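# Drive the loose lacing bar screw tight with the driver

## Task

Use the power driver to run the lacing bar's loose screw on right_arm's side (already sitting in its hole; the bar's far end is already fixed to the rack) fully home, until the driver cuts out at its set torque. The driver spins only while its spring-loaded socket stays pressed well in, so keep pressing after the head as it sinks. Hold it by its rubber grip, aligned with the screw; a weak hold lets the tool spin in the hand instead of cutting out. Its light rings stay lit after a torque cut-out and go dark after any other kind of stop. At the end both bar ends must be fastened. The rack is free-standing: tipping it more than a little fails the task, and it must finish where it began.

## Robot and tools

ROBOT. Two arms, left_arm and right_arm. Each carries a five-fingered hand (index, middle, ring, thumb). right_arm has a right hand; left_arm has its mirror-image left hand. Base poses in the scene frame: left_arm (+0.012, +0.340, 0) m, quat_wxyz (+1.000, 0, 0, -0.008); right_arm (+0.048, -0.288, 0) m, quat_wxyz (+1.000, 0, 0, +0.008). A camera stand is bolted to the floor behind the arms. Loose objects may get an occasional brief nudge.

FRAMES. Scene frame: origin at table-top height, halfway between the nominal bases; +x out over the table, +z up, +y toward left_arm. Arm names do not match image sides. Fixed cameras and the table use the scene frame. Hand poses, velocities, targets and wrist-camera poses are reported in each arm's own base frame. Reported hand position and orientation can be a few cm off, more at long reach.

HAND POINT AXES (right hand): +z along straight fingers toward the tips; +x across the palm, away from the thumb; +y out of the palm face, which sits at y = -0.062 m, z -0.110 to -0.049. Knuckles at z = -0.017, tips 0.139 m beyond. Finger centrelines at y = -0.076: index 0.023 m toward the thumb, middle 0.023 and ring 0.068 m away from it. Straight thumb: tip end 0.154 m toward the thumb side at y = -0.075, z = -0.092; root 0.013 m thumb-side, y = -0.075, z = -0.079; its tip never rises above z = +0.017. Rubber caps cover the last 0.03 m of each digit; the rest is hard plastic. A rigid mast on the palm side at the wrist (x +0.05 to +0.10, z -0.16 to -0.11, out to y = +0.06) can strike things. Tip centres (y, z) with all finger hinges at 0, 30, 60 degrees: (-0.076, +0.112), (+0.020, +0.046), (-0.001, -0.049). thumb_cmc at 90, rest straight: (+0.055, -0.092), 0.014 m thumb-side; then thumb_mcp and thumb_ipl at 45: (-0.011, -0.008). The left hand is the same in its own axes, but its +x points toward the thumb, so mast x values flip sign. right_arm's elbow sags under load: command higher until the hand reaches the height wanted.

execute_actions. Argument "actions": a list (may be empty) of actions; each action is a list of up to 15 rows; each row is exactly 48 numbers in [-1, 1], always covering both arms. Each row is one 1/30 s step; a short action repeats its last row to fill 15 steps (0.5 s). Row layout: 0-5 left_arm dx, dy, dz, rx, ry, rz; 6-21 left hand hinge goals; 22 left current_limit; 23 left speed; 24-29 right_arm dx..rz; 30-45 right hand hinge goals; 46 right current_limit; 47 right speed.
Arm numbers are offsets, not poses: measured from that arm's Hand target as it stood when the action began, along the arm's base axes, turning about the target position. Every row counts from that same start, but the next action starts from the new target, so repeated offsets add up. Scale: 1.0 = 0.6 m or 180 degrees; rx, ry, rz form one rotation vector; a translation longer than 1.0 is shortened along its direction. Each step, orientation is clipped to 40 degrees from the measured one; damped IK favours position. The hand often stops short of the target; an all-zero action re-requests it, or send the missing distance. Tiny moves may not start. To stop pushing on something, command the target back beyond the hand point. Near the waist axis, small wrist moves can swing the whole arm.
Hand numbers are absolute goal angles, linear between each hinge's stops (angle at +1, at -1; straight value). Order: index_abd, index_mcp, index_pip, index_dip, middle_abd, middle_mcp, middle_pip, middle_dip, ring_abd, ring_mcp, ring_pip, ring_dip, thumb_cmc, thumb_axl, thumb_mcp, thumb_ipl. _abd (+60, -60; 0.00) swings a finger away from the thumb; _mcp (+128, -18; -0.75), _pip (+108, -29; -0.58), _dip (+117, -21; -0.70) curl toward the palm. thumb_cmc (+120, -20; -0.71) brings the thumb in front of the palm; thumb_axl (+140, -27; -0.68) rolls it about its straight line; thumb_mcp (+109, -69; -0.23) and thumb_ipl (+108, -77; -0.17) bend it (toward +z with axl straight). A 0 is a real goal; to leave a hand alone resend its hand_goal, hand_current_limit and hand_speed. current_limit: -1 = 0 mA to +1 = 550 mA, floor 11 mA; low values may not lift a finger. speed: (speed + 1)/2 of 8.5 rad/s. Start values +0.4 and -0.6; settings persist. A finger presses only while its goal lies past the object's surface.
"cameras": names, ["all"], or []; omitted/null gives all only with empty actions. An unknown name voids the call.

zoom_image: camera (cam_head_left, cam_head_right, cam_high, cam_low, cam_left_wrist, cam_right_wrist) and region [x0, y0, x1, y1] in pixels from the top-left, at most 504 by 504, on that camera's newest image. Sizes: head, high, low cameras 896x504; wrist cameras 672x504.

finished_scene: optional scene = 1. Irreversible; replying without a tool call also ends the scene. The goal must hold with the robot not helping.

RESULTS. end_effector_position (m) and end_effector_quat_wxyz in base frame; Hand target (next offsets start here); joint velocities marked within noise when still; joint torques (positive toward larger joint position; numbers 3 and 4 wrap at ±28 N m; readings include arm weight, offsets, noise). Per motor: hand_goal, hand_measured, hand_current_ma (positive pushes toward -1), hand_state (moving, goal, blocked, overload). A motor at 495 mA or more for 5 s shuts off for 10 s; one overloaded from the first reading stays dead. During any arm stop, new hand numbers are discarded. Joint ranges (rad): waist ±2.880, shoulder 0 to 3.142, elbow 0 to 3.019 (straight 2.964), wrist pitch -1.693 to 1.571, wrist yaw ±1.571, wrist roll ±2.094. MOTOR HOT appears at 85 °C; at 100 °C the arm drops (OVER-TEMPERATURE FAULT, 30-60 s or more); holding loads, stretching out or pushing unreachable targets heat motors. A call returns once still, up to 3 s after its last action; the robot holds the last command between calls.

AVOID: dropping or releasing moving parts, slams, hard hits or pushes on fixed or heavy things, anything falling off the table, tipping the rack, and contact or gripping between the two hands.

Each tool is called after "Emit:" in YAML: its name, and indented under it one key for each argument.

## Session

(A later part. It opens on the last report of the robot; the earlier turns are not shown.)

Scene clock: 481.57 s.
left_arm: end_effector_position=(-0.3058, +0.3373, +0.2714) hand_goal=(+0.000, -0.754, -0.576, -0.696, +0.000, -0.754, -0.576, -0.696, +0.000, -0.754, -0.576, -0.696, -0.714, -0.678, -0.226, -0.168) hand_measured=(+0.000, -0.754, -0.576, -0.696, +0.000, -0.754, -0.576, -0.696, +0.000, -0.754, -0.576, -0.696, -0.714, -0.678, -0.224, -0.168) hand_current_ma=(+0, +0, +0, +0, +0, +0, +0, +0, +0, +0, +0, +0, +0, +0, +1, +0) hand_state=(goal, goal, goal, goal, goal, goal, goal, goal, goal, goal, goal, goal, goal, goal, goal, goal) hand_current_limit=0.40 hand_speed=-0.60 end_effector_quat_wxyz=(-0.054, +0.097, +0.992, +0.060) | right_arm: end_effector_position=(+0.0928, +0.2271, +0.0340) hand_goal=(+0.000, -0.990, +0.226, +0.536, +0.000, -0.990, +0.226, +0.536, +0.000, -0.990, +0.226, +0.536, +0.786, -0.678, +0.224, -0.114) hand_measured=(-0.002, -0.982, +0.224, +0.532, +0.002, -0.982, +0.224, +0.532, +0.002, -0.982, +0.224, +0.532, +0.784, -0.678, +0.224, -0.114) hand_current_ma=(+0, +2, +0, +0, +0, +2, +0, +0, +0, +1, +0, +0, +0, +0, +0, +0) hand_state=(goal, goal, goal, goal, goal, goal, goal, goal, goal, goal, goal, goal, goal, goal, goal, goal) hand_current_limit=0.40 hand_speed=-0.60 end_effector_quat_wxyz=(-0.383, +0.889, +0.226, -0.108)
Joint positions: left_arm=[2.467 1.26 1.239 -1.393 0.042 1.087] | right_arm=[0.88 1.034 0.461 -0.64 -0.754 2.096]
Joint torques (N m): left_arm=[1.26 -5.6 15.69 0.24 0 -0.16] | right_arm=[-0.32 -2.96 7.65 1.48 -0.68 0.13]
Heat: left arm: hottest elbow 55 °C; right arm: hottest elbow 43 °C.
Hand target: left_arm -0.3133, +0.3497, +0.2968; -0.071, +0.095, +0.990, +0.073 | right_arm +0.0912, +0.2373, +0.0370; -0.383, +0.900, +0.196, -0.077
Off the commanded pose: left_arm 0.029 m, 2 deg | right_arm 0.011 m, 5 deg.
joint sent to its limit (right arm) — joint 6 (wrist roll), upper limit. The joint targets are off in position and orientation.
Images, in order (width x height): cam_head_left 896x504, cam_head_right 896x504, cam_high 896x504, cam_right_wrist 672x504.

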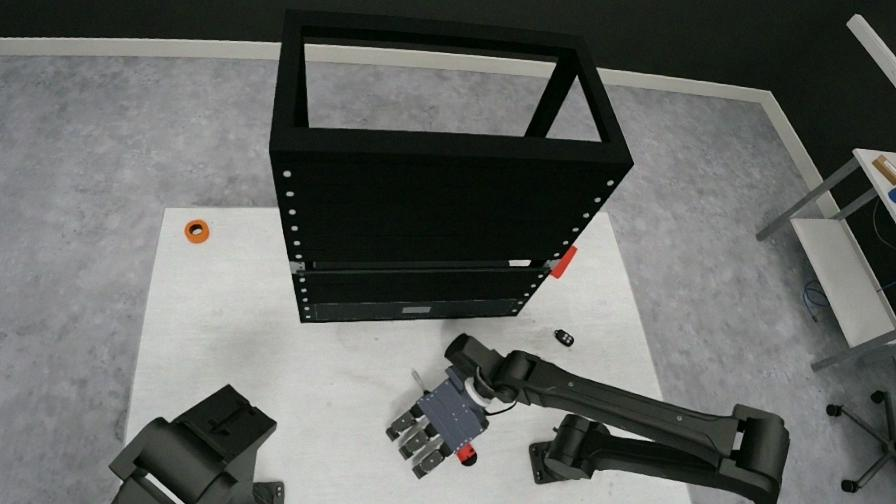

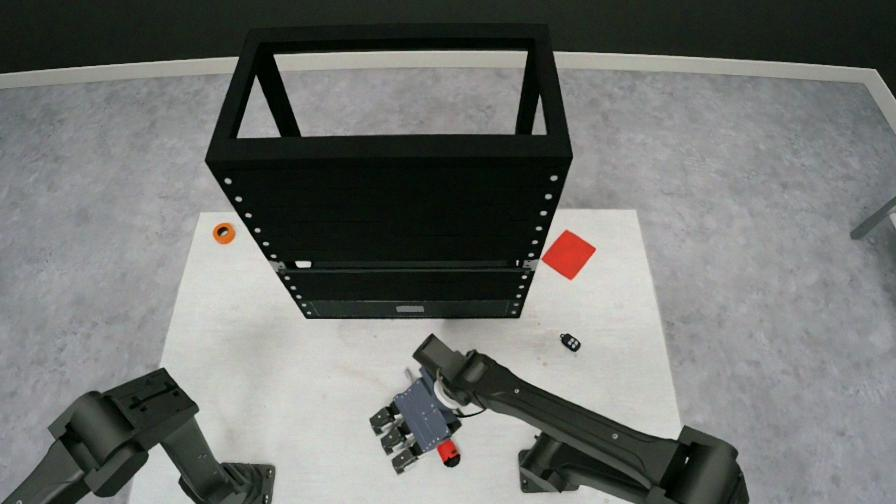

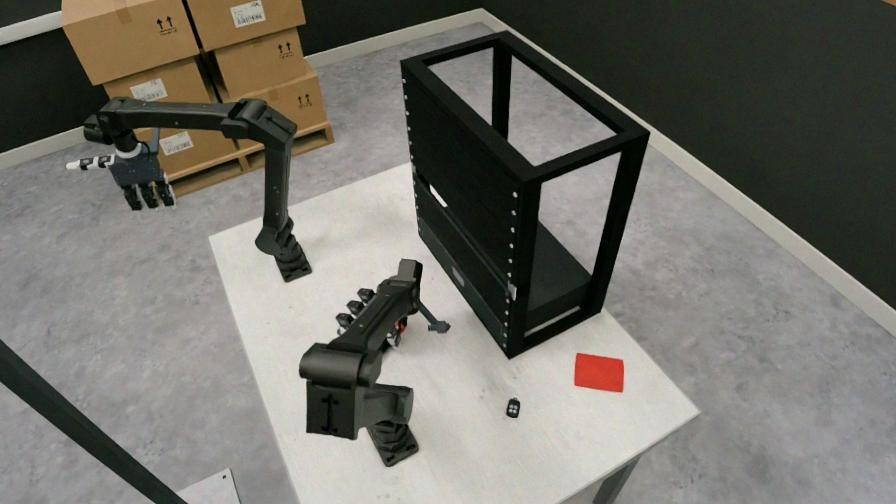

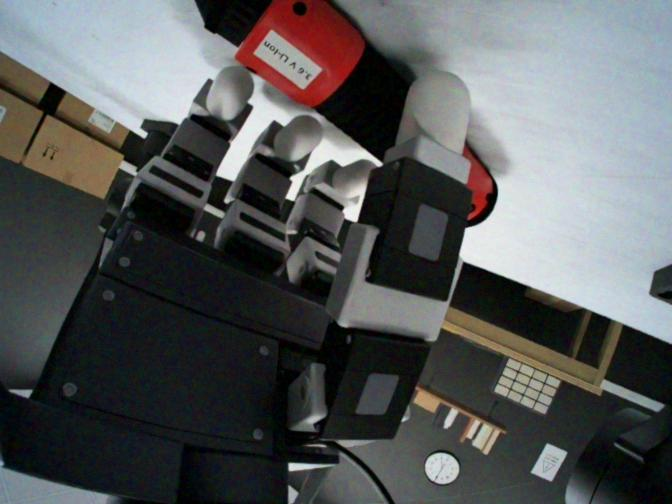

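Emit:
execute_actions:
  actions:
    - [[0,0,0,0,0,0, 0,-0.754,-0.576,-0.696,0,-0.754,-0.576,-0.696,0,-0.754,-0.576,-0.696,-0.714,-0.678,-0.226,-0.168,0.4,-0.6, 0,0.0,-0.014,0,0,0, 0,-0.99,0.226,0.536,0,-0.99,0.226,0.536,0,-0.99,0.226,0.536,0.786,-0.678,0.225,-0.114,0.4,-0.6]]
    - [[0,0,0,0,0,0, 0,-0.754,-0.576,-0.696,0,-0.754,-0.576,-0.696,0,-0.754,-0.576,-0.696,-0.714,-0.678,-0.226,-0.168,0.4,-0.6, 0,0,-0.013,0,0,0, 0,-0.99,0.226,0.536,0,-0.99,0.226,0.536,0,-0.99,0.226,0.536,0.786,-0.678,0.225,-0.114,0.4,-0.6]]
  cameras: ["cam_high","cam_right_wrist"]

Emit:
zoom_image:
  camera: "cam_right_wrist"
  region: [180, 40, 520, 300]

Scene clock: 489.53 s.
left_arm: end_effector_position=(-0.3058, +0.3373, +0.2714) hand_goal=(+0.000, -0.754, -0.576, -0.696, +0.000, -0.754, -0.576, -0.696, +0.000, -0.754, -0.576, -0.696, -0.714, -0.678, -0.226, -0.168) hand_measured=(+0.000, -0.754, -0.576, -0.696, +0.000, -0.754, -0.576, -0.696, +0.000, -0.754, -0.576, -0.696, -0.714, -0.678, -0.224, -0.168) hand_current_ma=(+0, +0, +0, +0, +0, +0, +0, +0, +0, +0, +0, +0, +0, +0, +1, +0) hand_state=(goal, goal, goal, goal, goal, goal, goal, goal, goal, goal, goal, goal, goal, goal, goal, goal) hand_current_limit=0.40 hand_speed=-0.60 end_effector_quat_wxyz=(-0.054, +0.097, +0.992, +0.060) | right_arm: end_effector_position=(+0.0931, +0.2280, +0.0186) hand_goal=(+0.000, -0.990, +0.226, +0.536, +0.000, -0.990, +0.226, +0.536, +0.000, -0.990, +0.226, +0.536, +0.786, -0.678, +0.224, -0.114) hand_measured=(-0.002, -0.982, +0.224, +0.532, +0.002, -0.982, +0.224, +0.532, +0.002, -0.982, +0.224, +0.532, +0.784, -0.678, +0.224, -0.114) hand_current_ma=(+0, +2, +0, +0, +0, +2, +0, +0, +0, +1, +0, +0, +0, +0, +0, +0) hand_state=(goal, goal, goal, goal, goal, goal, goal, goal, goal, goal, goal, goal, goal, goal, goal, goal) hand_current_limit=0.40 hand_speed=-0.60 end_effector_quat_wxyz=(-0.383, +0.889, +0.227, -0.108)
Joint positions: left_arm=[2.467 1.26 1.239 -1.393 0.042 1.087] | right_arm=[0.882 1.076 0.436 -0.573 -0.754 2.096]
Joint torques (N m): left_arm=[1.38 -5.89 15.64 0.16 -0.07 -0.11] | right_arm=[-0.38 -2.84 7.16 1.52 -0.62 0.15]
Heat: left arm: hottest elbow 55 °C; right arm: hottest elbow 42 °C.
Hand target: left_arm -0.3133, +0.3497, +0.2968; -0.071, +0.095, +0.990, +0.073 | right_arm +0.0912, +0.2373, +0.0208; -0.383, +0.900, +0.196, -0.077
Off the commanded pose: left_arm 0.029 m, 2 deg | right_arm 0.010 m, 5 deg.
joint sent to its limit (right arm) — joint 6 (wrist roll), upper limit. The joint targets are off in position and orientation.
Images, in order (width x height): cam_high 896x504, cam_right_wrist 672x504.

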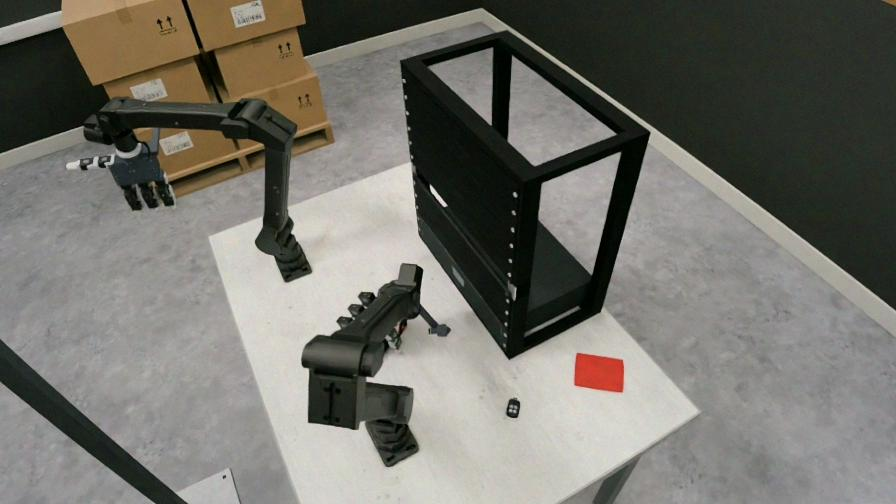

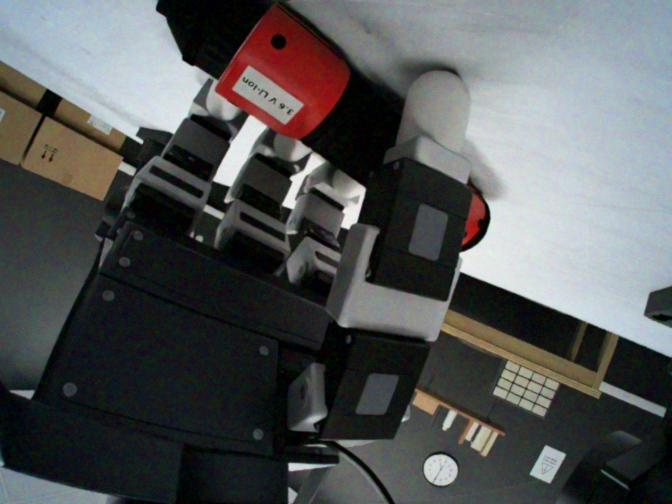

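Scaled by 1.482 from the camera's 672x504 image, which has a finer 960x720 frame.

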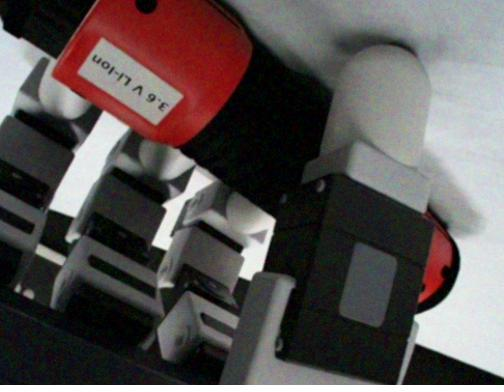

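Emit:
execute_actions:
  actions:
    - [[0,0,0,0,0,0, 0,-0.754,-0.576,-0.696,0,-0.754,-0.576,-0.696,0,-0.754,-0.576,-0.696,-0.714,-0.678,-0.226,-0.168,0.4,-0.6, -0.03,-0.015,0,0,0,0, 0,-0.99,0.226,0.536,0,-0.99,0.226,0.536,0,-0.99,0.226,0.536,0.786,-0.678,0.225,-0.114,0.4,-0.6]]
  cameras: ["cam_head_left","cam_right_wrist"]

Emit:
zoom_image:
  camera: "cam_right_wrist"
  region: [130, 0, 520, 300]

Scene clock: 496.60 s.
left_arm: end_effector_position=(-0.3058, +0.3373, +0.2714) hand_goal=(+0.000, -0.754, -0.576, -0.696, +0.000, -0.754, -0.576, -0.696, +0.000, -0.754, -0.576, -0.696, -0.714, -0.678, -0.226, -0.168) hand_measured=(+0.000, -0.754, -0.576, -0.696, +0.000, -0.754, -0.576, -0.696, +0.000, -0.754, -0.576, -0.696, -0.714, -0.678, -0.224, -0.168) hand_current_ma=(+0, +0, +0, +0, +0, +0, +0, +0, +0, +0, +0, +0, +0, +0, +1, +0) hand_state=(goal, goal, goal, goal, goal, goal, goal, goal, goal, goal, goal, goal, goal, goal, goal, goal) hand_current_limit=0.40 hand_speed=-0.60 end_effector_quat_wxyz=(-0.054, +0.097, +0.992, +0.060) | right_arm: end_effector_position=(+0.0806, +0.2231, +0.0171) hand_goal=(+0.000, -0.990, +0.226, +0.536, +0.000, -0.990, +0.226, +0.536, +0.000, -0.990, +0.226, +0.536, +0.786, -0.678, +0.224, -0.114) hand_measured=(-0.002, -0.982, +0.224, +0.532, +0.002, -0.982, +0.224, +0.532, +0.002, -0.982, +0.228, +0.538, +0.796, -0.674, +0.222, -0.114) hand_current_ma=(+0, +2, +0, +0, +0, +2, +0, +0, +0, +1, +0, +0, +2, +1, +0, +0) hand_state=(goal, goal, goal, goal, goal, goal, goal, goal, goal, goal, goal, goal, goal, goal, goal, goal) hand_current_limit=0.40 hand_speed=-0.60 end_effector_quat_wxyz=(-0.387, +0.883, +0.240, -0.111)
Joint positions: left_arm=[2.467 1.26 1.239 -1.393 0.042 1.087] | right_arm=[0.906 1.036 0.406 -0.571 -0.76 2.096]
Joint torques (N m): left_arm=[1.03 -5.48 15.46 0.32 -0.04 -0.18] | right_arm=[-0.15 -3.25 6.74 0.66 -0.97 0.13]
Heat: left arm: hottest elbow 55 °C; right arm: hottest elbow 41 °C.
Hand target: left_arm -0.3133, +0.3497, +0.2968; -0.071, +0.095, +0.990, +0.073 | right_arm +0.0732, +0.2283, +0.0208; -0.383, +0.900, +0.196, -0.077
Off the commanded pose: left_arm 0.029 m, 2 deg | right_arm 0.010 m, 7 deg.
joint sent to its limit (right arm) — joint 6 (wrist roll), upper limit. The joint targets are off in position and orientation.
Images, in order (width x height): cam_head_left 896x504, cam_right_wrist 672x504.

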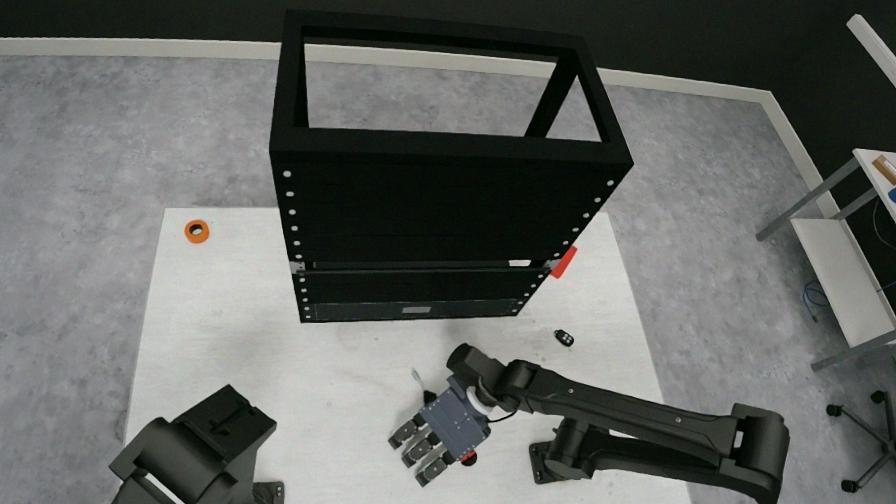

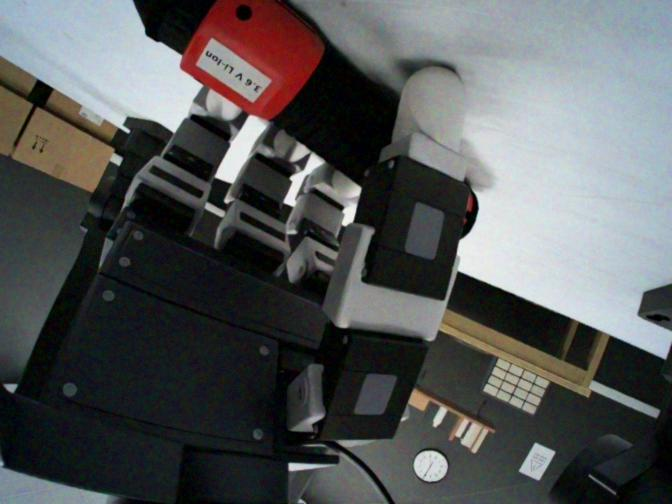

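Scaled by 1.292 from the camera's 672x504 image, which has a finer 960x720 frame.

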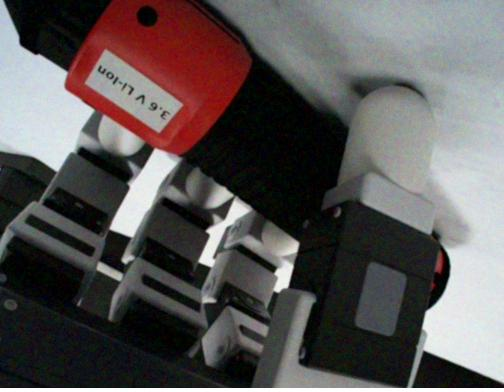

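Emit:
execute_actions:
  actions:
    - [[0,0,0,0,0,0, 0,-0.754,-0.576,-0.696,0,-0.754,-0.576,-0.696,0,-0.754,-0.576,-0.696,-0.714,-0.678,-0.226,-0.168,0.4,-0.6, 0,0,0,0,0,0, 0,-0.85,0.28,0.56,0,-0.85,0.28,0.56,0,-0.85,0.28,0.56,0.786,-0.678,0.36,-0.114,0.3,-0.85]]
    - [[0,0,0,0,0,0, 0,-0.754,-0.576,-0.696,0,-0.754,-0.576,-0.696,0,-0.754,-0.576,-0.696,-0.714,-0.678,-0.226,-0.168,0.4,-0.6, 0,0,0,0,0,0, 0,-0.72,0.32,0.60,0,-0.72,0.32,0.60,0,-0.78,0.30,0.58,0.786,-0.678,0.50,-0.1,0.3,-0.85]]
  cameras: ["cam_head_left","cam_right_wrist"]

Emit:
zoom_image:
  camera: "cam_right_wrist"
  region: [130, 0, 520, 300]

Scene clock: 503.20 s.
left_arm: end_effector_position=(-0.3058, +0.3373, +0.2714) hand_goal=(+0.000, -0.754, -0.576, -0.696, +0.000, -0.754, -0.576, -0.696, +0.000, -0.754, -0.576, -0.696, -0.714, -0.678, -0.226, -0.168) hand_measured=(+0.000, -0.754, -0.576, -0.696, +0.000, -0.754, -0.576, -0.696, +0.000, -0.754, -0.576, -0.696, -0.714, -0.678, -0.224, -0.168) hand_current_ma=(+0, +0, +0, +0, +0, +0, +0, +0, +0, +0, +0, +0, +0, +0, +1, +0) hand_state=(goal, goal, goal, goal, goal, goal, goal, goal, goal, goal, goal, goal, goal, goal, goal, goal) hand_current_limit=0.40 hand_speed=-0.60 end_effector_quat_wxyz=(-0.054, +0.097, +0.992, +0.060) | right_arm: end_effector_position=(+0.0781, +0.2246, +0.0192) hand_goal=(+0.000, -0.720, +0.320, +0.600, +0.000, -0.720, +0.320, +0.600, +0.000, -0.780, +0.300, +0.580, +0.786, -0.678, +0.500, -0.100) hand_measured=(+0.000, -0.792, +0.278, +0.590, +0.004, -0.796, +0.300, +0.596, +0.002, -0.802, +0.282, +0.578, +0.792, -0.670, +0.352, -0.130) hand_current_ma=(+0, -92, -29, -2, +0, -102, -7, +0, +0, -9, -5, +0, +1, +2, -358, -25) hand_state=(goal, blocked, blocked, goal, goal, blocked, blocked, goal, goal, blocked, goal, goal, goal, goal, blocked, blocked) hand_current_limit=0.30 hand_speed=-0.85 end_effector_quat_wxyz=(-0.394, +0.880, +0.242, -0.114)
Joint positions: left_arm=[2.467 1.26 1.239 -1.393 0.042 1.087] | right_arm=[0.908 1.028 0.404 -0.571 -0.775 2.096]
Joint torques (N m): left_arm=[0.85 -4.78 15.56 0.2 -0.07 -0.2] | right_arm=[-0.73 -3.25 6.9 0.69 -0.43 0.12]
Heat: left arm: hottest elbow 55 °C; right arm: hottest elbow 41 °C.
Hand target: left_arm -0.3133, +0.3497, +0.2968; -0.071, +0.095, +0.990, +0.073 | right_arm +0.0732, +0.2283, +0.0208; -0.383, +0.900, +0.196, -0.077
Off the commanded pose: left_arm 0.029 m, 2 deg | right_arm 0.006 m, 7 deg.
joint sent to its limit (right arm) — joint 6 (wrist roll), upper limit. The joint targets are off in position and orientation.
Images, in order (width x height): cam_head_left 896x504, cam_right_wrist 672x504.

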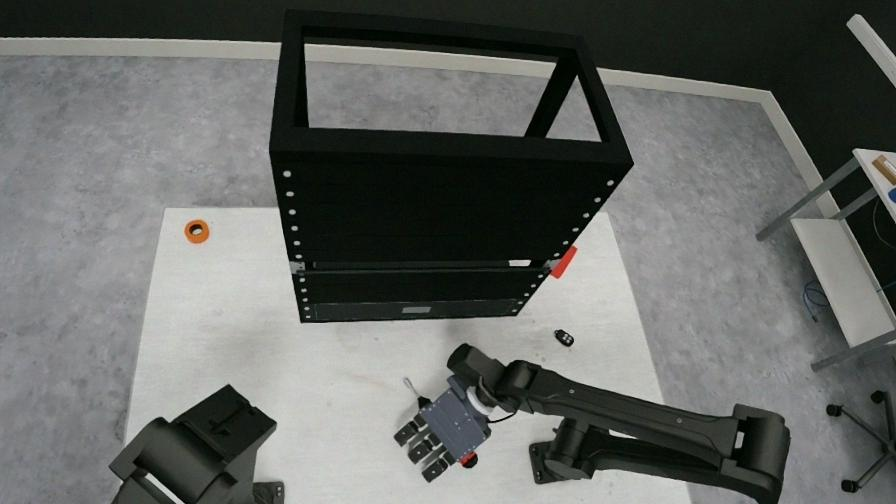

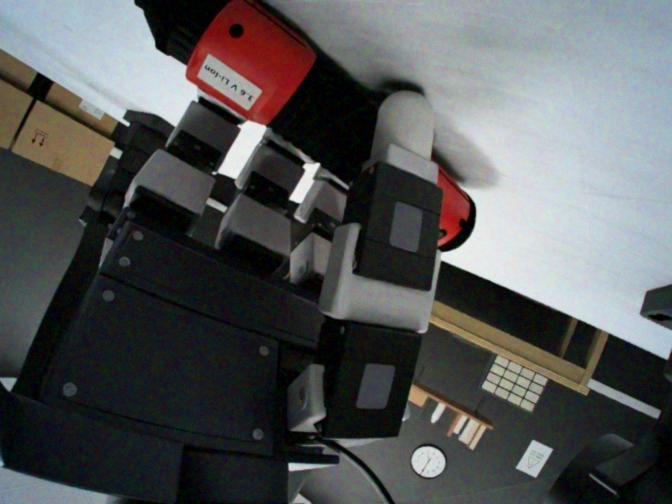

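Scaled by 1.292 from the camera's 672x504 image, which has a finer 960x720 frame.

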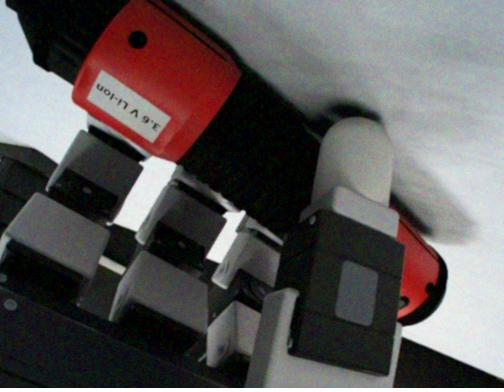

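Emit:
execute_actions:
  actions:
    - [[0,0,0,0,0,0, 0,-0.754,-0.576,-0.696,0,-0.754,-0.576,-0.696,0,-0.754,-0.576,-0.696,-0.714,-0.678,-0.226,-0.168,0.4,-0.6, 0,0,0.04,0,0,0, 0,-0.70,0.32,0.62,0,-0.70,0.32,0.62,0,-0.76,0.30,0.60,0.786,-0.678,0.50,-0.1,0.4,-0.85]]
    - [[0,0,0,0,0,0, 0,-0.754,-0.576,-0.696,0,-0.754,-0.576,-0.696,0,-0.754,-0.576,-0.696,-0.714,-0.678,-0.226,-0.168,0.4,-0.6, 0,0,0.06,0,0,0, 0,-0.70,0.32,0.62,0,-0.70,0.32,0.62,0,-0.76,0.30,0.60,0.786,-0.678,0.50,-0.1,0.4,-0.85]]
  cameras: ["cam_head_left","cam_head_right","cam_high","cam_right_wrist"]

Emit:
zoom_image:
  camera: "cam_head_left"
  region: [370, 340, 510, 480]

Scene clock: 510.20 s.
left_arm: end_effector_position=(-0.3058, +0.3373, +0.2714) hand_goal=(+0.000, -0.754, -0.576, -0.696, +0.000, -0.754, -0.576, -0.696, +0.000, -0.754, -0.576, -0.696, -0.714, -0.678, -0.226, -0.168) hand_measured=(+0.000, -0.754, -0.576, -0.696, +0.000, -0.754, -0.576, -0.696, +0.000, -0.754, -0.576, -0.696, -0.714, -0.678, -0.224, -0.168) hand_current_ma=(+0, +0, +0, +0, +0, +0, +0, +0, +0, +0, +0, +0, +0, +0, +1, +0) hand_state=(goal, goal, goal, goal, goal, goal, goal, goal, goal, goal, goal, goal, goal, goal, goal, goal) hand_current_limit=0.40 hand_speed=-0.60 end_effector_quat_wxyz=(-0.054, +0.097, +0.992, +0.060) | right_arm: end_effector_position=(+0.0623, +0.2045, +0.0504) hand_goal=(+0.000, -0.700, +0.320, +0.620, +0.000, -0.700, +0.320, +0.620, +0.000, -0.760, +0.300, +0.600, +0.786, -0.678, +0.500, -0.100) hand_measured=(+0.000, -0.772, +0.286, +0.630, +0.004, -0.752, +0.298, +0.616, +0.002, -0.766, +0.284, +0.592, +0.784, -0.674, +0.352, -0.144) hand_current_ma=(+0, -90, -18, +2, +0, -50, -8, +0, +0, -1, -5, -1, +0, +0, -385, -55) hand_state=(goal, blocked, blocked, goal, goal, blocked, blocked, goal, goal, goal, goal, goal, goal, goal, blocked, blocked) hand_current_limit=0.40 hand_speed=-0.85 end_effector_quat_wxyz=(-0.374, +0.887, +0.230, -0.139)
Joint positions: left_arm=[2.467 1.26 1.239 -1.393 0.042 1.087] | right_arm=[0.908 0.918 0.447 -0.794 -0.775 2.098]
Joint torques (N m): left_arm=[1.2 -5.54 15.5 0.2 -0.09 -0.11] | right_arm=[-1.26 -3.6 13.26 0.16 -0.89 0.12]
Heat: left arm: hottest elbow 55 °C; right arm: hottest elbow 41 °C.
Hand target: left_arm -0.3133, +0.3497, +0.2968; -0.071, +0.095, +0.990, +0.073 | right_arm +0.0732, +0.2283, +0.0808; -0.383, +0.900, +0.196, -0.077
Off the commanded pose: left_arm 0.029 m, 2 deg | right_arm 0.040 m, 8 deg.
joint sent to its limit (right arm) — joint 6 (wrist roll), upper limit. The joint targets are off in position and orientation.
Images, in order (width x height): cam_head_left 896x504, cam_head_right 896x504, cam_high 896x504, cam_right_wrist 672x504.

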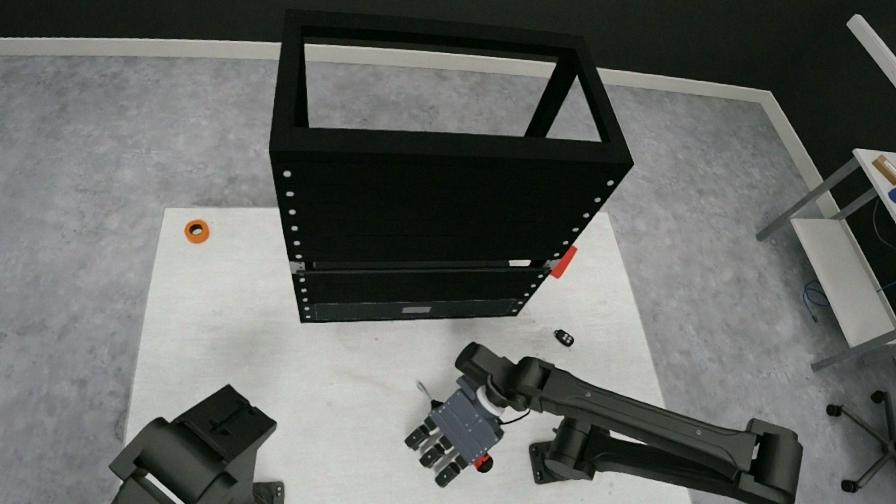

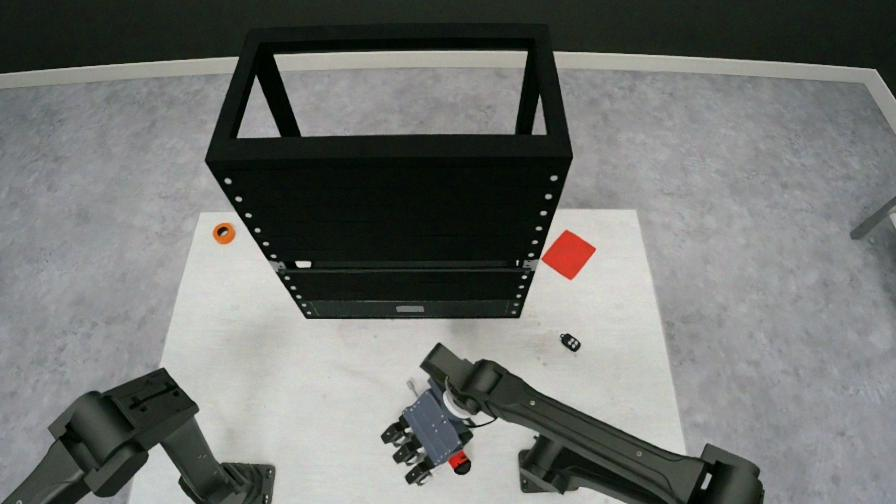

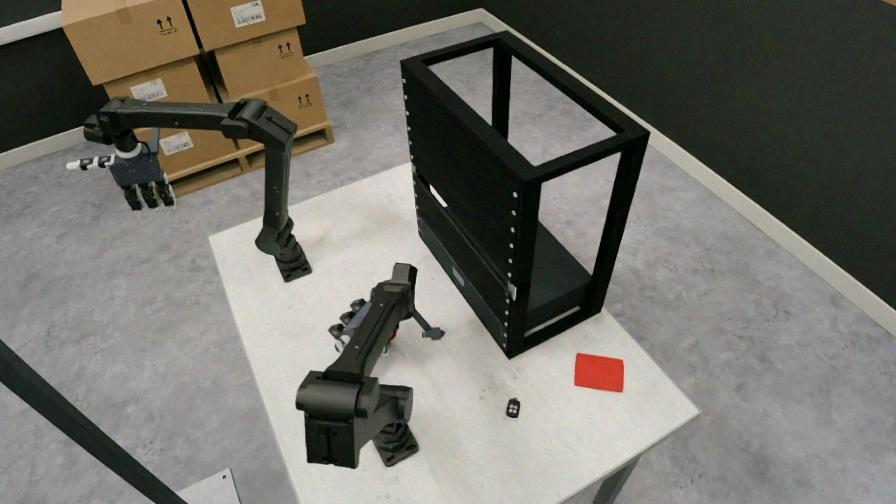

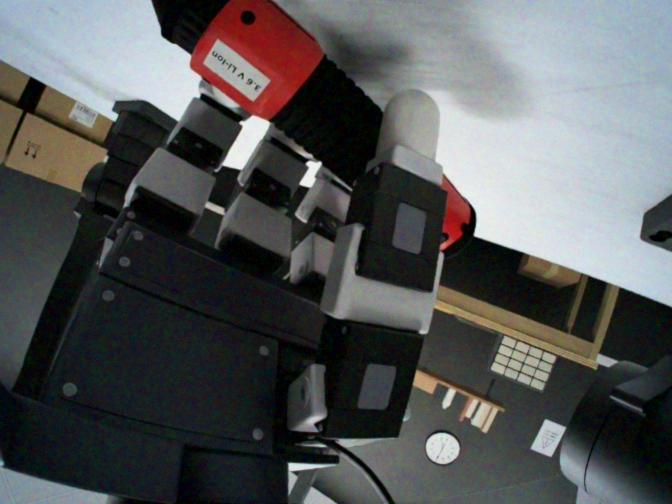

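Scaled by 3.600 from the camera's 896x504 image, which has a finer 1280x720 frame.

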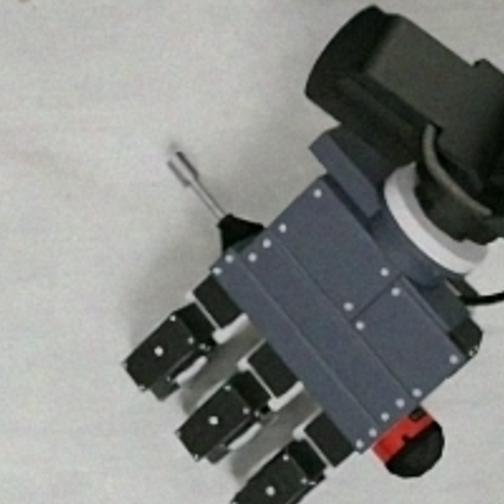

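Emit:
execute_actions:
  actions:
    - [[0,0,0,0,0,0, 0,-0.754,-0.576,-0.696,0,-0.754,-0.576,-0.696,0,-0.754,-0.576,-0.696,-0.714,-0.678,-0.226,-0.168,0.4,-0.6, 0,0,0.0,0,0,0, 0,-0.70,0.32,0.62,0,-0.70,0.32,0.62,0,-0.76,0.30,0.60,0.786,-0.678,0.50,-0.1,0.4,-0.85]]
  cameras: ["cam_head_left","cam_high"]

Emit:
zoom_image:
  camera: "cam_high"
  region: [280, 230, 460, 470]

Scene clock: 514.80 s.
left_arm: end_effector_position=(-0.3058, +0.3373, +0.2714) hand_goal=(+0.000, -0.754, -0.576, -0.696, +0.000, -0.754, -0.576, -0.696, +0.000, -0.754, -0.576, -0.696, -0.714, -0.678, -0.226, -0.168) hand_measured=(+0.000, -0.754, -0.576, -0.696, +0.000, -0.754, -0.576, -0.696, +0.000, -0.754, -0.576, -0.696, -0.714, -0.678, -0.224, -0.168) hand_current_ma=(+0, +0, +0, +0, +0, +0, +0, +0, +0, +0, +0, +0, +0, +0, +1, +0) hand_state=(goal, goal, goal, goal, goal, goal, goal, goal, goal, goal, goal, goal, goal, goal, goal, goal) hand_current_limit=0.40 hand_speed=-0.60 end_effector_quat_wxyz=(-0.054, +0.097, +0.992, +0.060) | right_arm: end_effector_position=(+0.0623, +0.2046, +0.0507) hand_goal=(+0.000, -0.700, +0.320, +0.620, +0.000, -0.700, +0.320, +0.620, +0.000, -0.760, +0.300, +0.600, +0.786, -0.678, +0.500, -0.100) hand_measured=(+0.000, -0.772, +0.286, +0.630, +0.004, -0.752, +0.298, +0.616, +0.002, -0.766, +0.284, +0.592, +0.784, -0.674, +0.352, -0.144) hand_current_ma=(+0, -90, -18, +2, +0, -50, -8, +0, +0, -1, -5, -1, +0, +0, -385, -55) hand_state=(goal, blocked, blocked, goal, goal, blocked, blocked, goal, goal, goal, goal, goal, goal, goal, blocked, blocked) hand_current_limit=0.40 hand_speed=-0.85 end_effector_quat_wxyz=(-0.375, +0.887, +0.230, -0.139)
Joint positions: left_arm=[2.467 1.26 1.239 -1.393 0.042 1.087] | right_arm=[0.908 0.916 0.447 -0.794 -0.775 2.098]
Joint torques (N m): left_arm=[1.55 -5.95 15.47 0.09 -0.05 -0.17] | right_arm=[-1.03 -3.66 13.37 0.14 -0.92 0.13]
Heat: left arm: hottest elbow 55 °C; right arm: hottest elbow 41 °C.
Hand target: left_arm -0.3133, +0.3497, +0.2968; -0.071, +0.095, +0.990, +0.073 | right_arm +0.0732, +0.2283, +0.0808; -0.383, +0.900, +0.196, -0.077
Off the commanded pose: left_arm 0.029 m, 2 deg | right_arm 0.040 m, 8 deg.
joint sent to its limit (right arm) — joint 6 (wrist roll), upper limit. The joint targets are off in position and orientation.
Images, in order (width x height): cam_head_left 896x504, cam_high 896x504.

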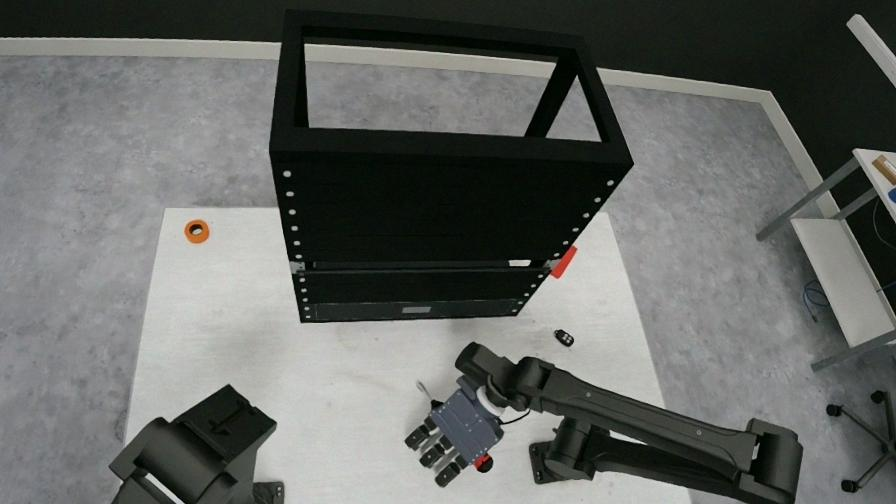

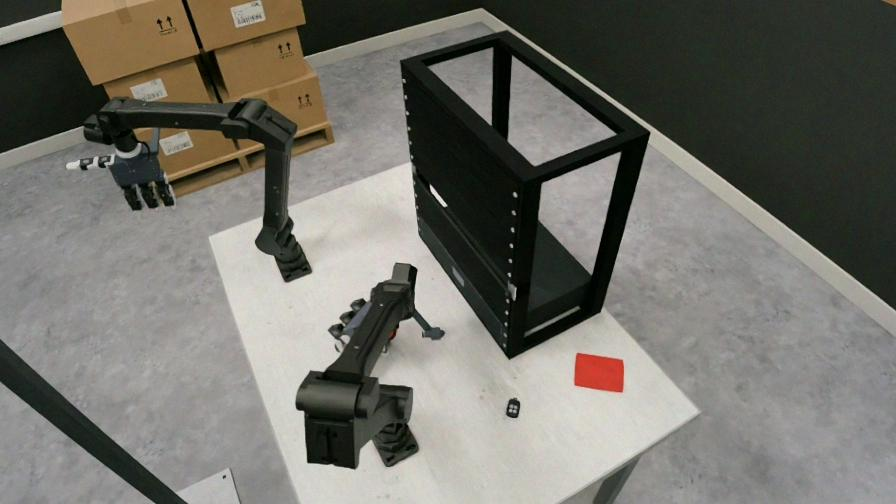

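Scaled by 2.100 from the camera's 896x504 image, which has a finer 1280x720 frame.

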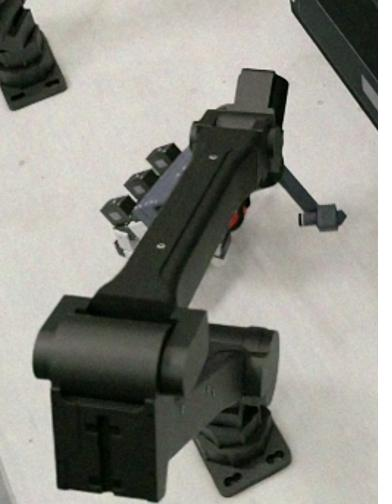

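Emit:
execute_actions:
  actions:
    - [[0,0,0,0,0,0, 0,-0.754,-0.576,-0.696,0,-0.754,-0.576,-0.696,0,-0.754,-0.576,-0.696,-0.714,-0.678,-0.226,-0.168,0.4,-0.6, 0.02,-0.02,0.08,0,0,0, 0,-0.70,0.32,0.62,0,-0.70,0.32,0.62,0,-0.74,0.32,0.62,0.786,-0.678,0.50,-0.1,0.4,-0.85]]
    - [[0,0,0,0,0,0, 0,-0.754,-0.576,-0.696,0,-0.754,-0.576,-0.696,0,-0.754,-0.576,-0.696,-0.714,-0.678,-0.226,-0.168,0.4,-0.6, 0.03,-0.04,0.08,-0.06,-0.035,0, 0,-0.70,0.32,0.62,0,-0.70,0.32,0.62,0,-0.74,0.32,0.62,0.786,-0.678,0.50,-0.1,0.4,-0.85]]
    - [[0,0,0,0,0,0, 0,-0.754,-0.576,-0.696,0,-0.754,-0.576,-0.696,0,-0.754,-0.576,-0.696,-0.714,-0.678,-0.226,-0.168,0.4,-0.6, 0.03,-0.04,0.05,-0.08,-0.045,0, 0,-0.70,0.32,0.62,0,-0.70,0.32,0.62,0,-0.74,0.32,0.62,0.786,-0.678,0.50,-0.1,0.4,-0.85]]
  cameras: ["cam_head_left","cam_high","cam_right_wrist"]

Scene clock: 535.80 s.
left_arm: end_effector_position=(-0.3058, +0.3373, +0.2714) hand_goal=(+0.000, -0.754, -0.576, -0.696, +0.000, -0.754, -0.576, -0.696, +0.000, -0.754, -0.576, -0.696, -0.714, -0.678, -0.226, -0.168) hand_measured=(+0.000, -0.754, -0.576, -0.696, +0.000, -0.754, -0.576, -0.696, +0.000, -0.754, -0.576, -0.696, -0.714, -0.678, -0.224, -0.168) hand_current_ma=(+0, +0, +0, +0, +0, +0, +0, +0, +0, +0, +0, +0, +0, +0, +1, +0) hand_state=(goal, goal, goal, goal, goal, goal, goal, goal, goal, goal, goal, goal, goal, goal, goal, goal) hand_current_limit=0.40 hand_speed=-0.60 end_effector_quat_wxyz=(-0.054, +0.097, +0.992, +0.060) | right_arm: end_effector_position=(+0.1148, +0.1523, +0.1799) hand_goal=(+0.000, -0.700, +0.320, +0.620, +0.000, -0.700, +0.320, +0.620, +0.000, -0.740, +0.320, +0.620, +0.786, -0.678, +0.500, -0.100) hand_measured=(+0.000, -0.772, +0.288, +0.634, +0.004, -0.744, +0.296, +0.612, +0.002, -0.750, +0.300, +0.618, +0.782, -0.678, +0.352, -0.146) hand_current_ma=(+0, -90, -18, +3, +0, -36, -9, -1, +0, -2, -6, +0, +0, +0, -385, -62) hand_state=(goal, blocked, blocked, goal, goal, blocked, blocked, goal, goal, goal, goal, goal, goal, goal, blocked, blocked) hand_current_limit=0.40 hand_speed=-0.85 end_effector_quat_wxyz=(-0.142, +0.959, +0.240, -0.044)
Joint positions: left_arm=[2.467 1.26 1.239 -1.393 0.042 1.087] | right_arm=[1 0.89 0.828 -1.373 -0.268 2.099]
Joint torques (N m): left_arm=[0.38 -4.95 15.41 0.27 -0.06 -0.15] | right_arm=[-0.56 -2.67 14.38 -0.34 0.04 0.1]
Heat: left arm: hottest elbow 56 °C; right arm: hottest elbow 43 °C.
Hand target: left_arm -0.3133, +0.3497, +0.2968; -0.071, +0.095, +0.990, +0.073 | right_arm +0.1212, +0.1683, +0.2068; -0.151, +0.964, +0.221, -0.005
Off the commanded pose: left_arm 0.029 m, 2 deg | right_arm 0.032 m, 5 deg.
joint sent to its limit (right arm) — joint 6 (wrist roll), upper limit. The joint targets are off in position and orientation.
Images, in order (width x height): cam_head_left 896x504, cam_high 896x504, cam_right_wrist 672x504.

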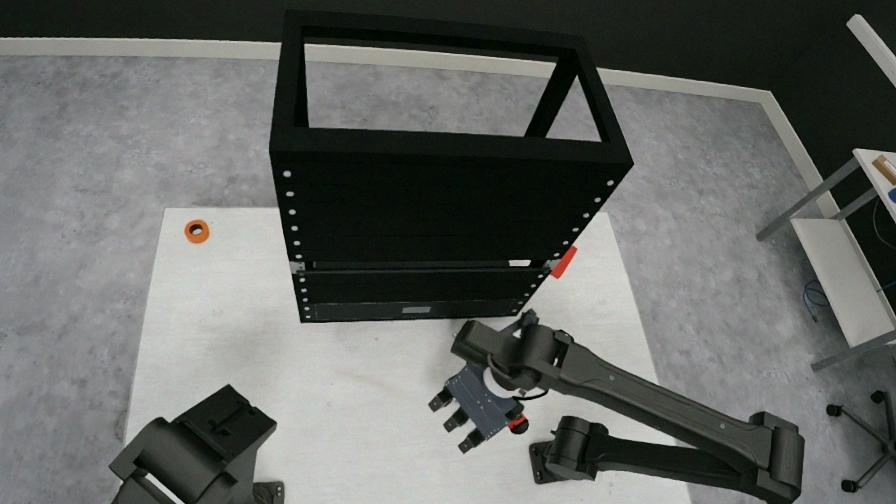

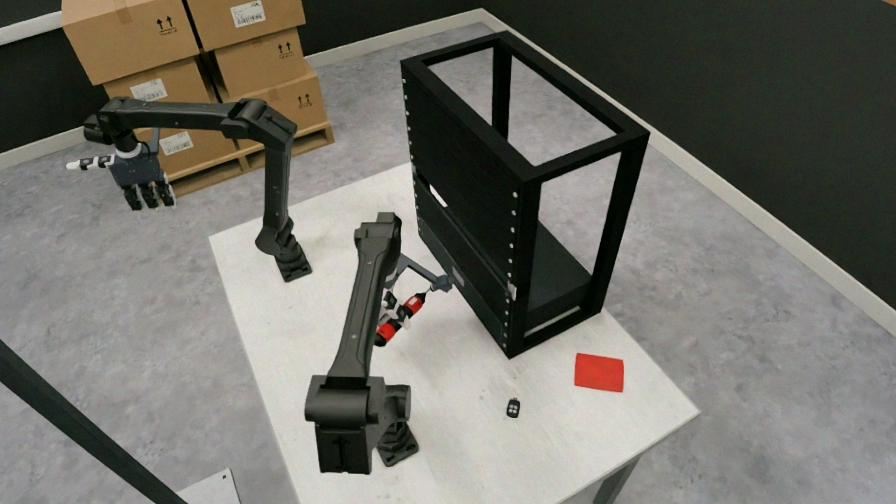

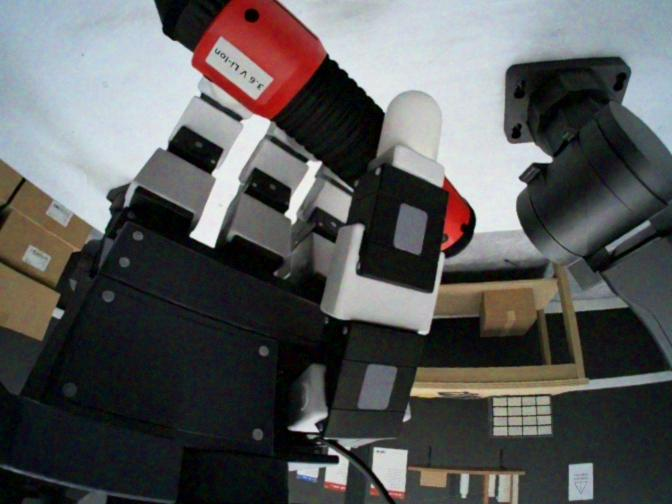

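Emit:
execute_actions:
  actions:
    - [[0,0,0,0,0,0, 0,-0.754,-0.576,-0.696,0,-0.754,-0.576,-0.696,0,-0.754,-0.576,-0.696,-0.714,-0.678,-0.226,-0.168,0.4,-0.6, 0.037,-0.02,0.018,-0.088,-0.061,0.083, 0,-0.70,0.32,0.62,0,-0.70,0.32,0.62,0,-0.74,0.32,0.62,0.786,-0.678,0.50,-0.1,0.4,-0.85]]
    - [[0,0,0,0,0,0, 0,-0.754,-0.576,-0.696,0,-0.754,-0.576,-0.696,0,-0.754,-0.576,-0.696,-0.714,-0.678,-0.226,-0.168,0.4,-0.6, 0.037,-0.02,0.018,-0.069,-0.082,0.083, 0,-0.70,0.32,0.62,0,-0.70,0.32,0.62,0,-0.74,0.32,0.62,0.786,-0.678,0.50,-0.1,0.4,-0.85]]
  cameras: ["cam_head_left","cam_high","cam_right_wrist"]

Scene clock: 542.30 s.
left_arm: end_effector_position=(-0.3058, +0.3373, +0.2714) hand_goal=(+0.000, -0.754, -0.576, -0.696, +0.000, -0.754, -0.576, -0.696, +0.000, -0.754, -0.576, -0.696, -0.714, -0.678, -0.226, -0.168) hand_measured=(+0.000, -0.754, -0.576, -0.696, +0.000, -0.754, -0.576, -0.696, +0.000, -0.754, -0.576, -0.696, -0.714, -0.678, -0.224, -0.168) hand_current_ma=(+0, +0, +0, +0, +0, +0, +0, +0, +0, +0, +0, +0, +0, +0, +1, +0) hand_state=(goal, goal, goal, goal, goal, goal, goal, goal, goal, goal, goal, goal, goal, goal, goal, goal) hand_current_limit=0.40 hand_speed=-0.60 end_effector_quat_wxyz=(-0.054, +0.097, +0.992, +0.060) | right_arm: end_effector_position=(+0.1620, +0.1455, +0.2176) hand_goal=(+0.000, -0.700, +0.320, +0.620, +0.000, -0.700, +0.320, +0.620, +0.000, -0.740, +0.320, +0.620, +0.786, -0.678, +0.500, -0.100) hand_measured=(+0.000, -0.772, +0.288, +0.636, +0.004, -0.748, +0.294, +0.616, +0.002, -0.760, +0.306, +0.624, +0.784, -0.676, +0.352, -0.146) hand_current_ma=(+0, -90, -16, +4, +0, -40, -12, +0, +0, -8, -3, +0, +0, +0, -385, -62) hand_state=(goal, blocked, blocked, goal, goal, blocked, blocked, goal, goal, blocked, goal, goal, goal, goal, blocked, blocked) hand_current_limit=0.40 hand_speed=-0.85 end_effector_quat_wxyz=(+0.143, +0.867, +0.464, +0.108)
Joint positions: left_arm=[2.467 1.26 1.239 -1.393 0.042 1.087] | right_arm=[1.351 0.985 0.832 -1.496 0.352 1.954]
Joint torques (N m): left_arm=[1.44 -5.83 15.53 0.1 -0.05 -0.12] | right_arm=[-0.85 -4.19 8.75 -0.76 1.14 -0.06]
Heat: left arm: hottest elbow 56 °C; right arm: hottest elbow 44 °C.
Hand target: left_arm -0.3133, +0.3497, +0.2968; -0.071, +0.095, +0.990, +0.073 | right_arm +0.1656, +0.1443, +0.2284; +0.147, +0.862, +0.470, +0.118
Off the commanded pose: left_arm 0.029 m, 2 deg | right_arm 0.011 m, 2 deg.
Images, in order (width x height): cam_head_left 896x504, cam_high 896x504, cam_right_wrist 672x504.

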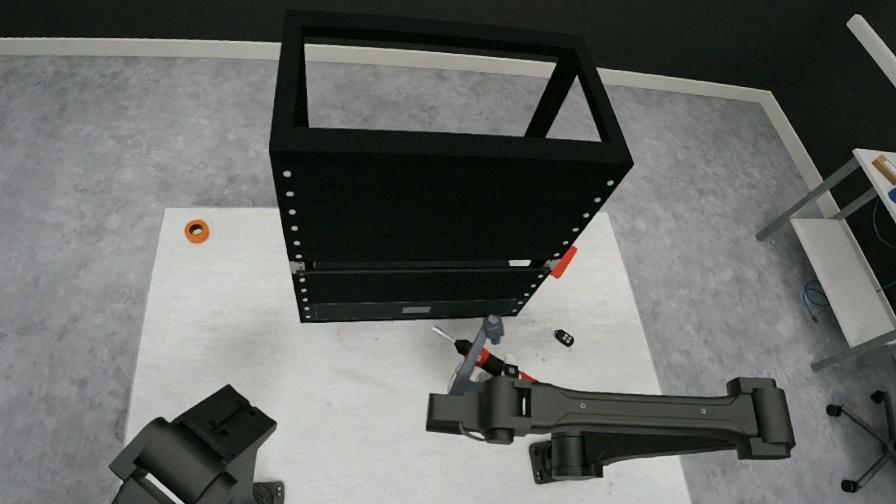

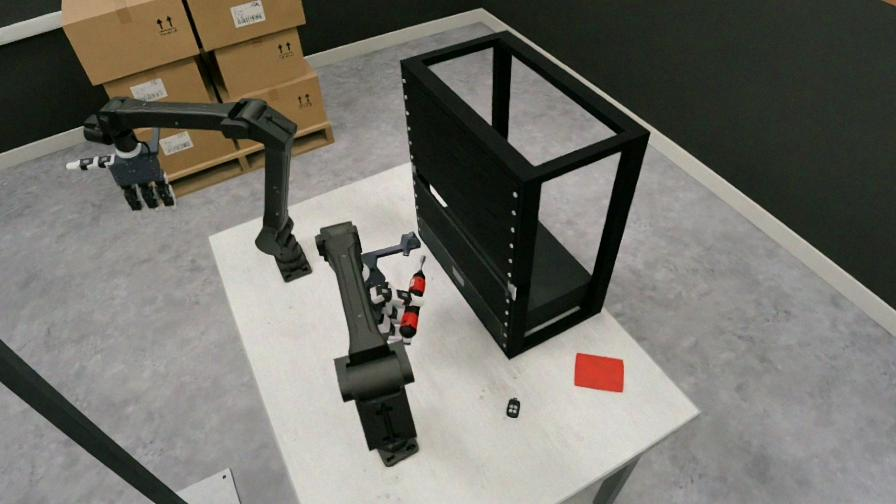

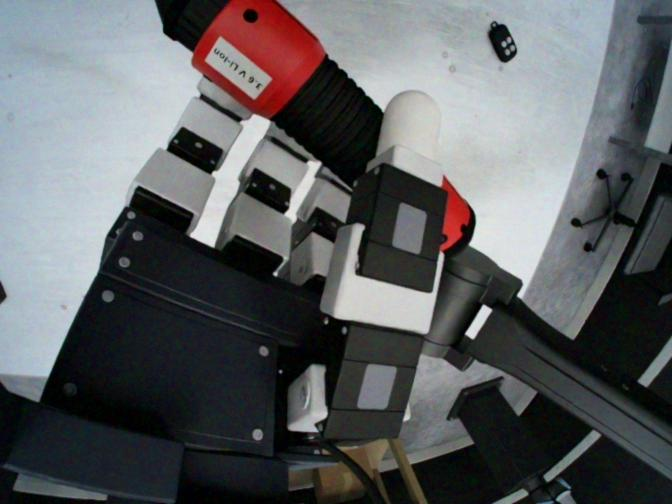

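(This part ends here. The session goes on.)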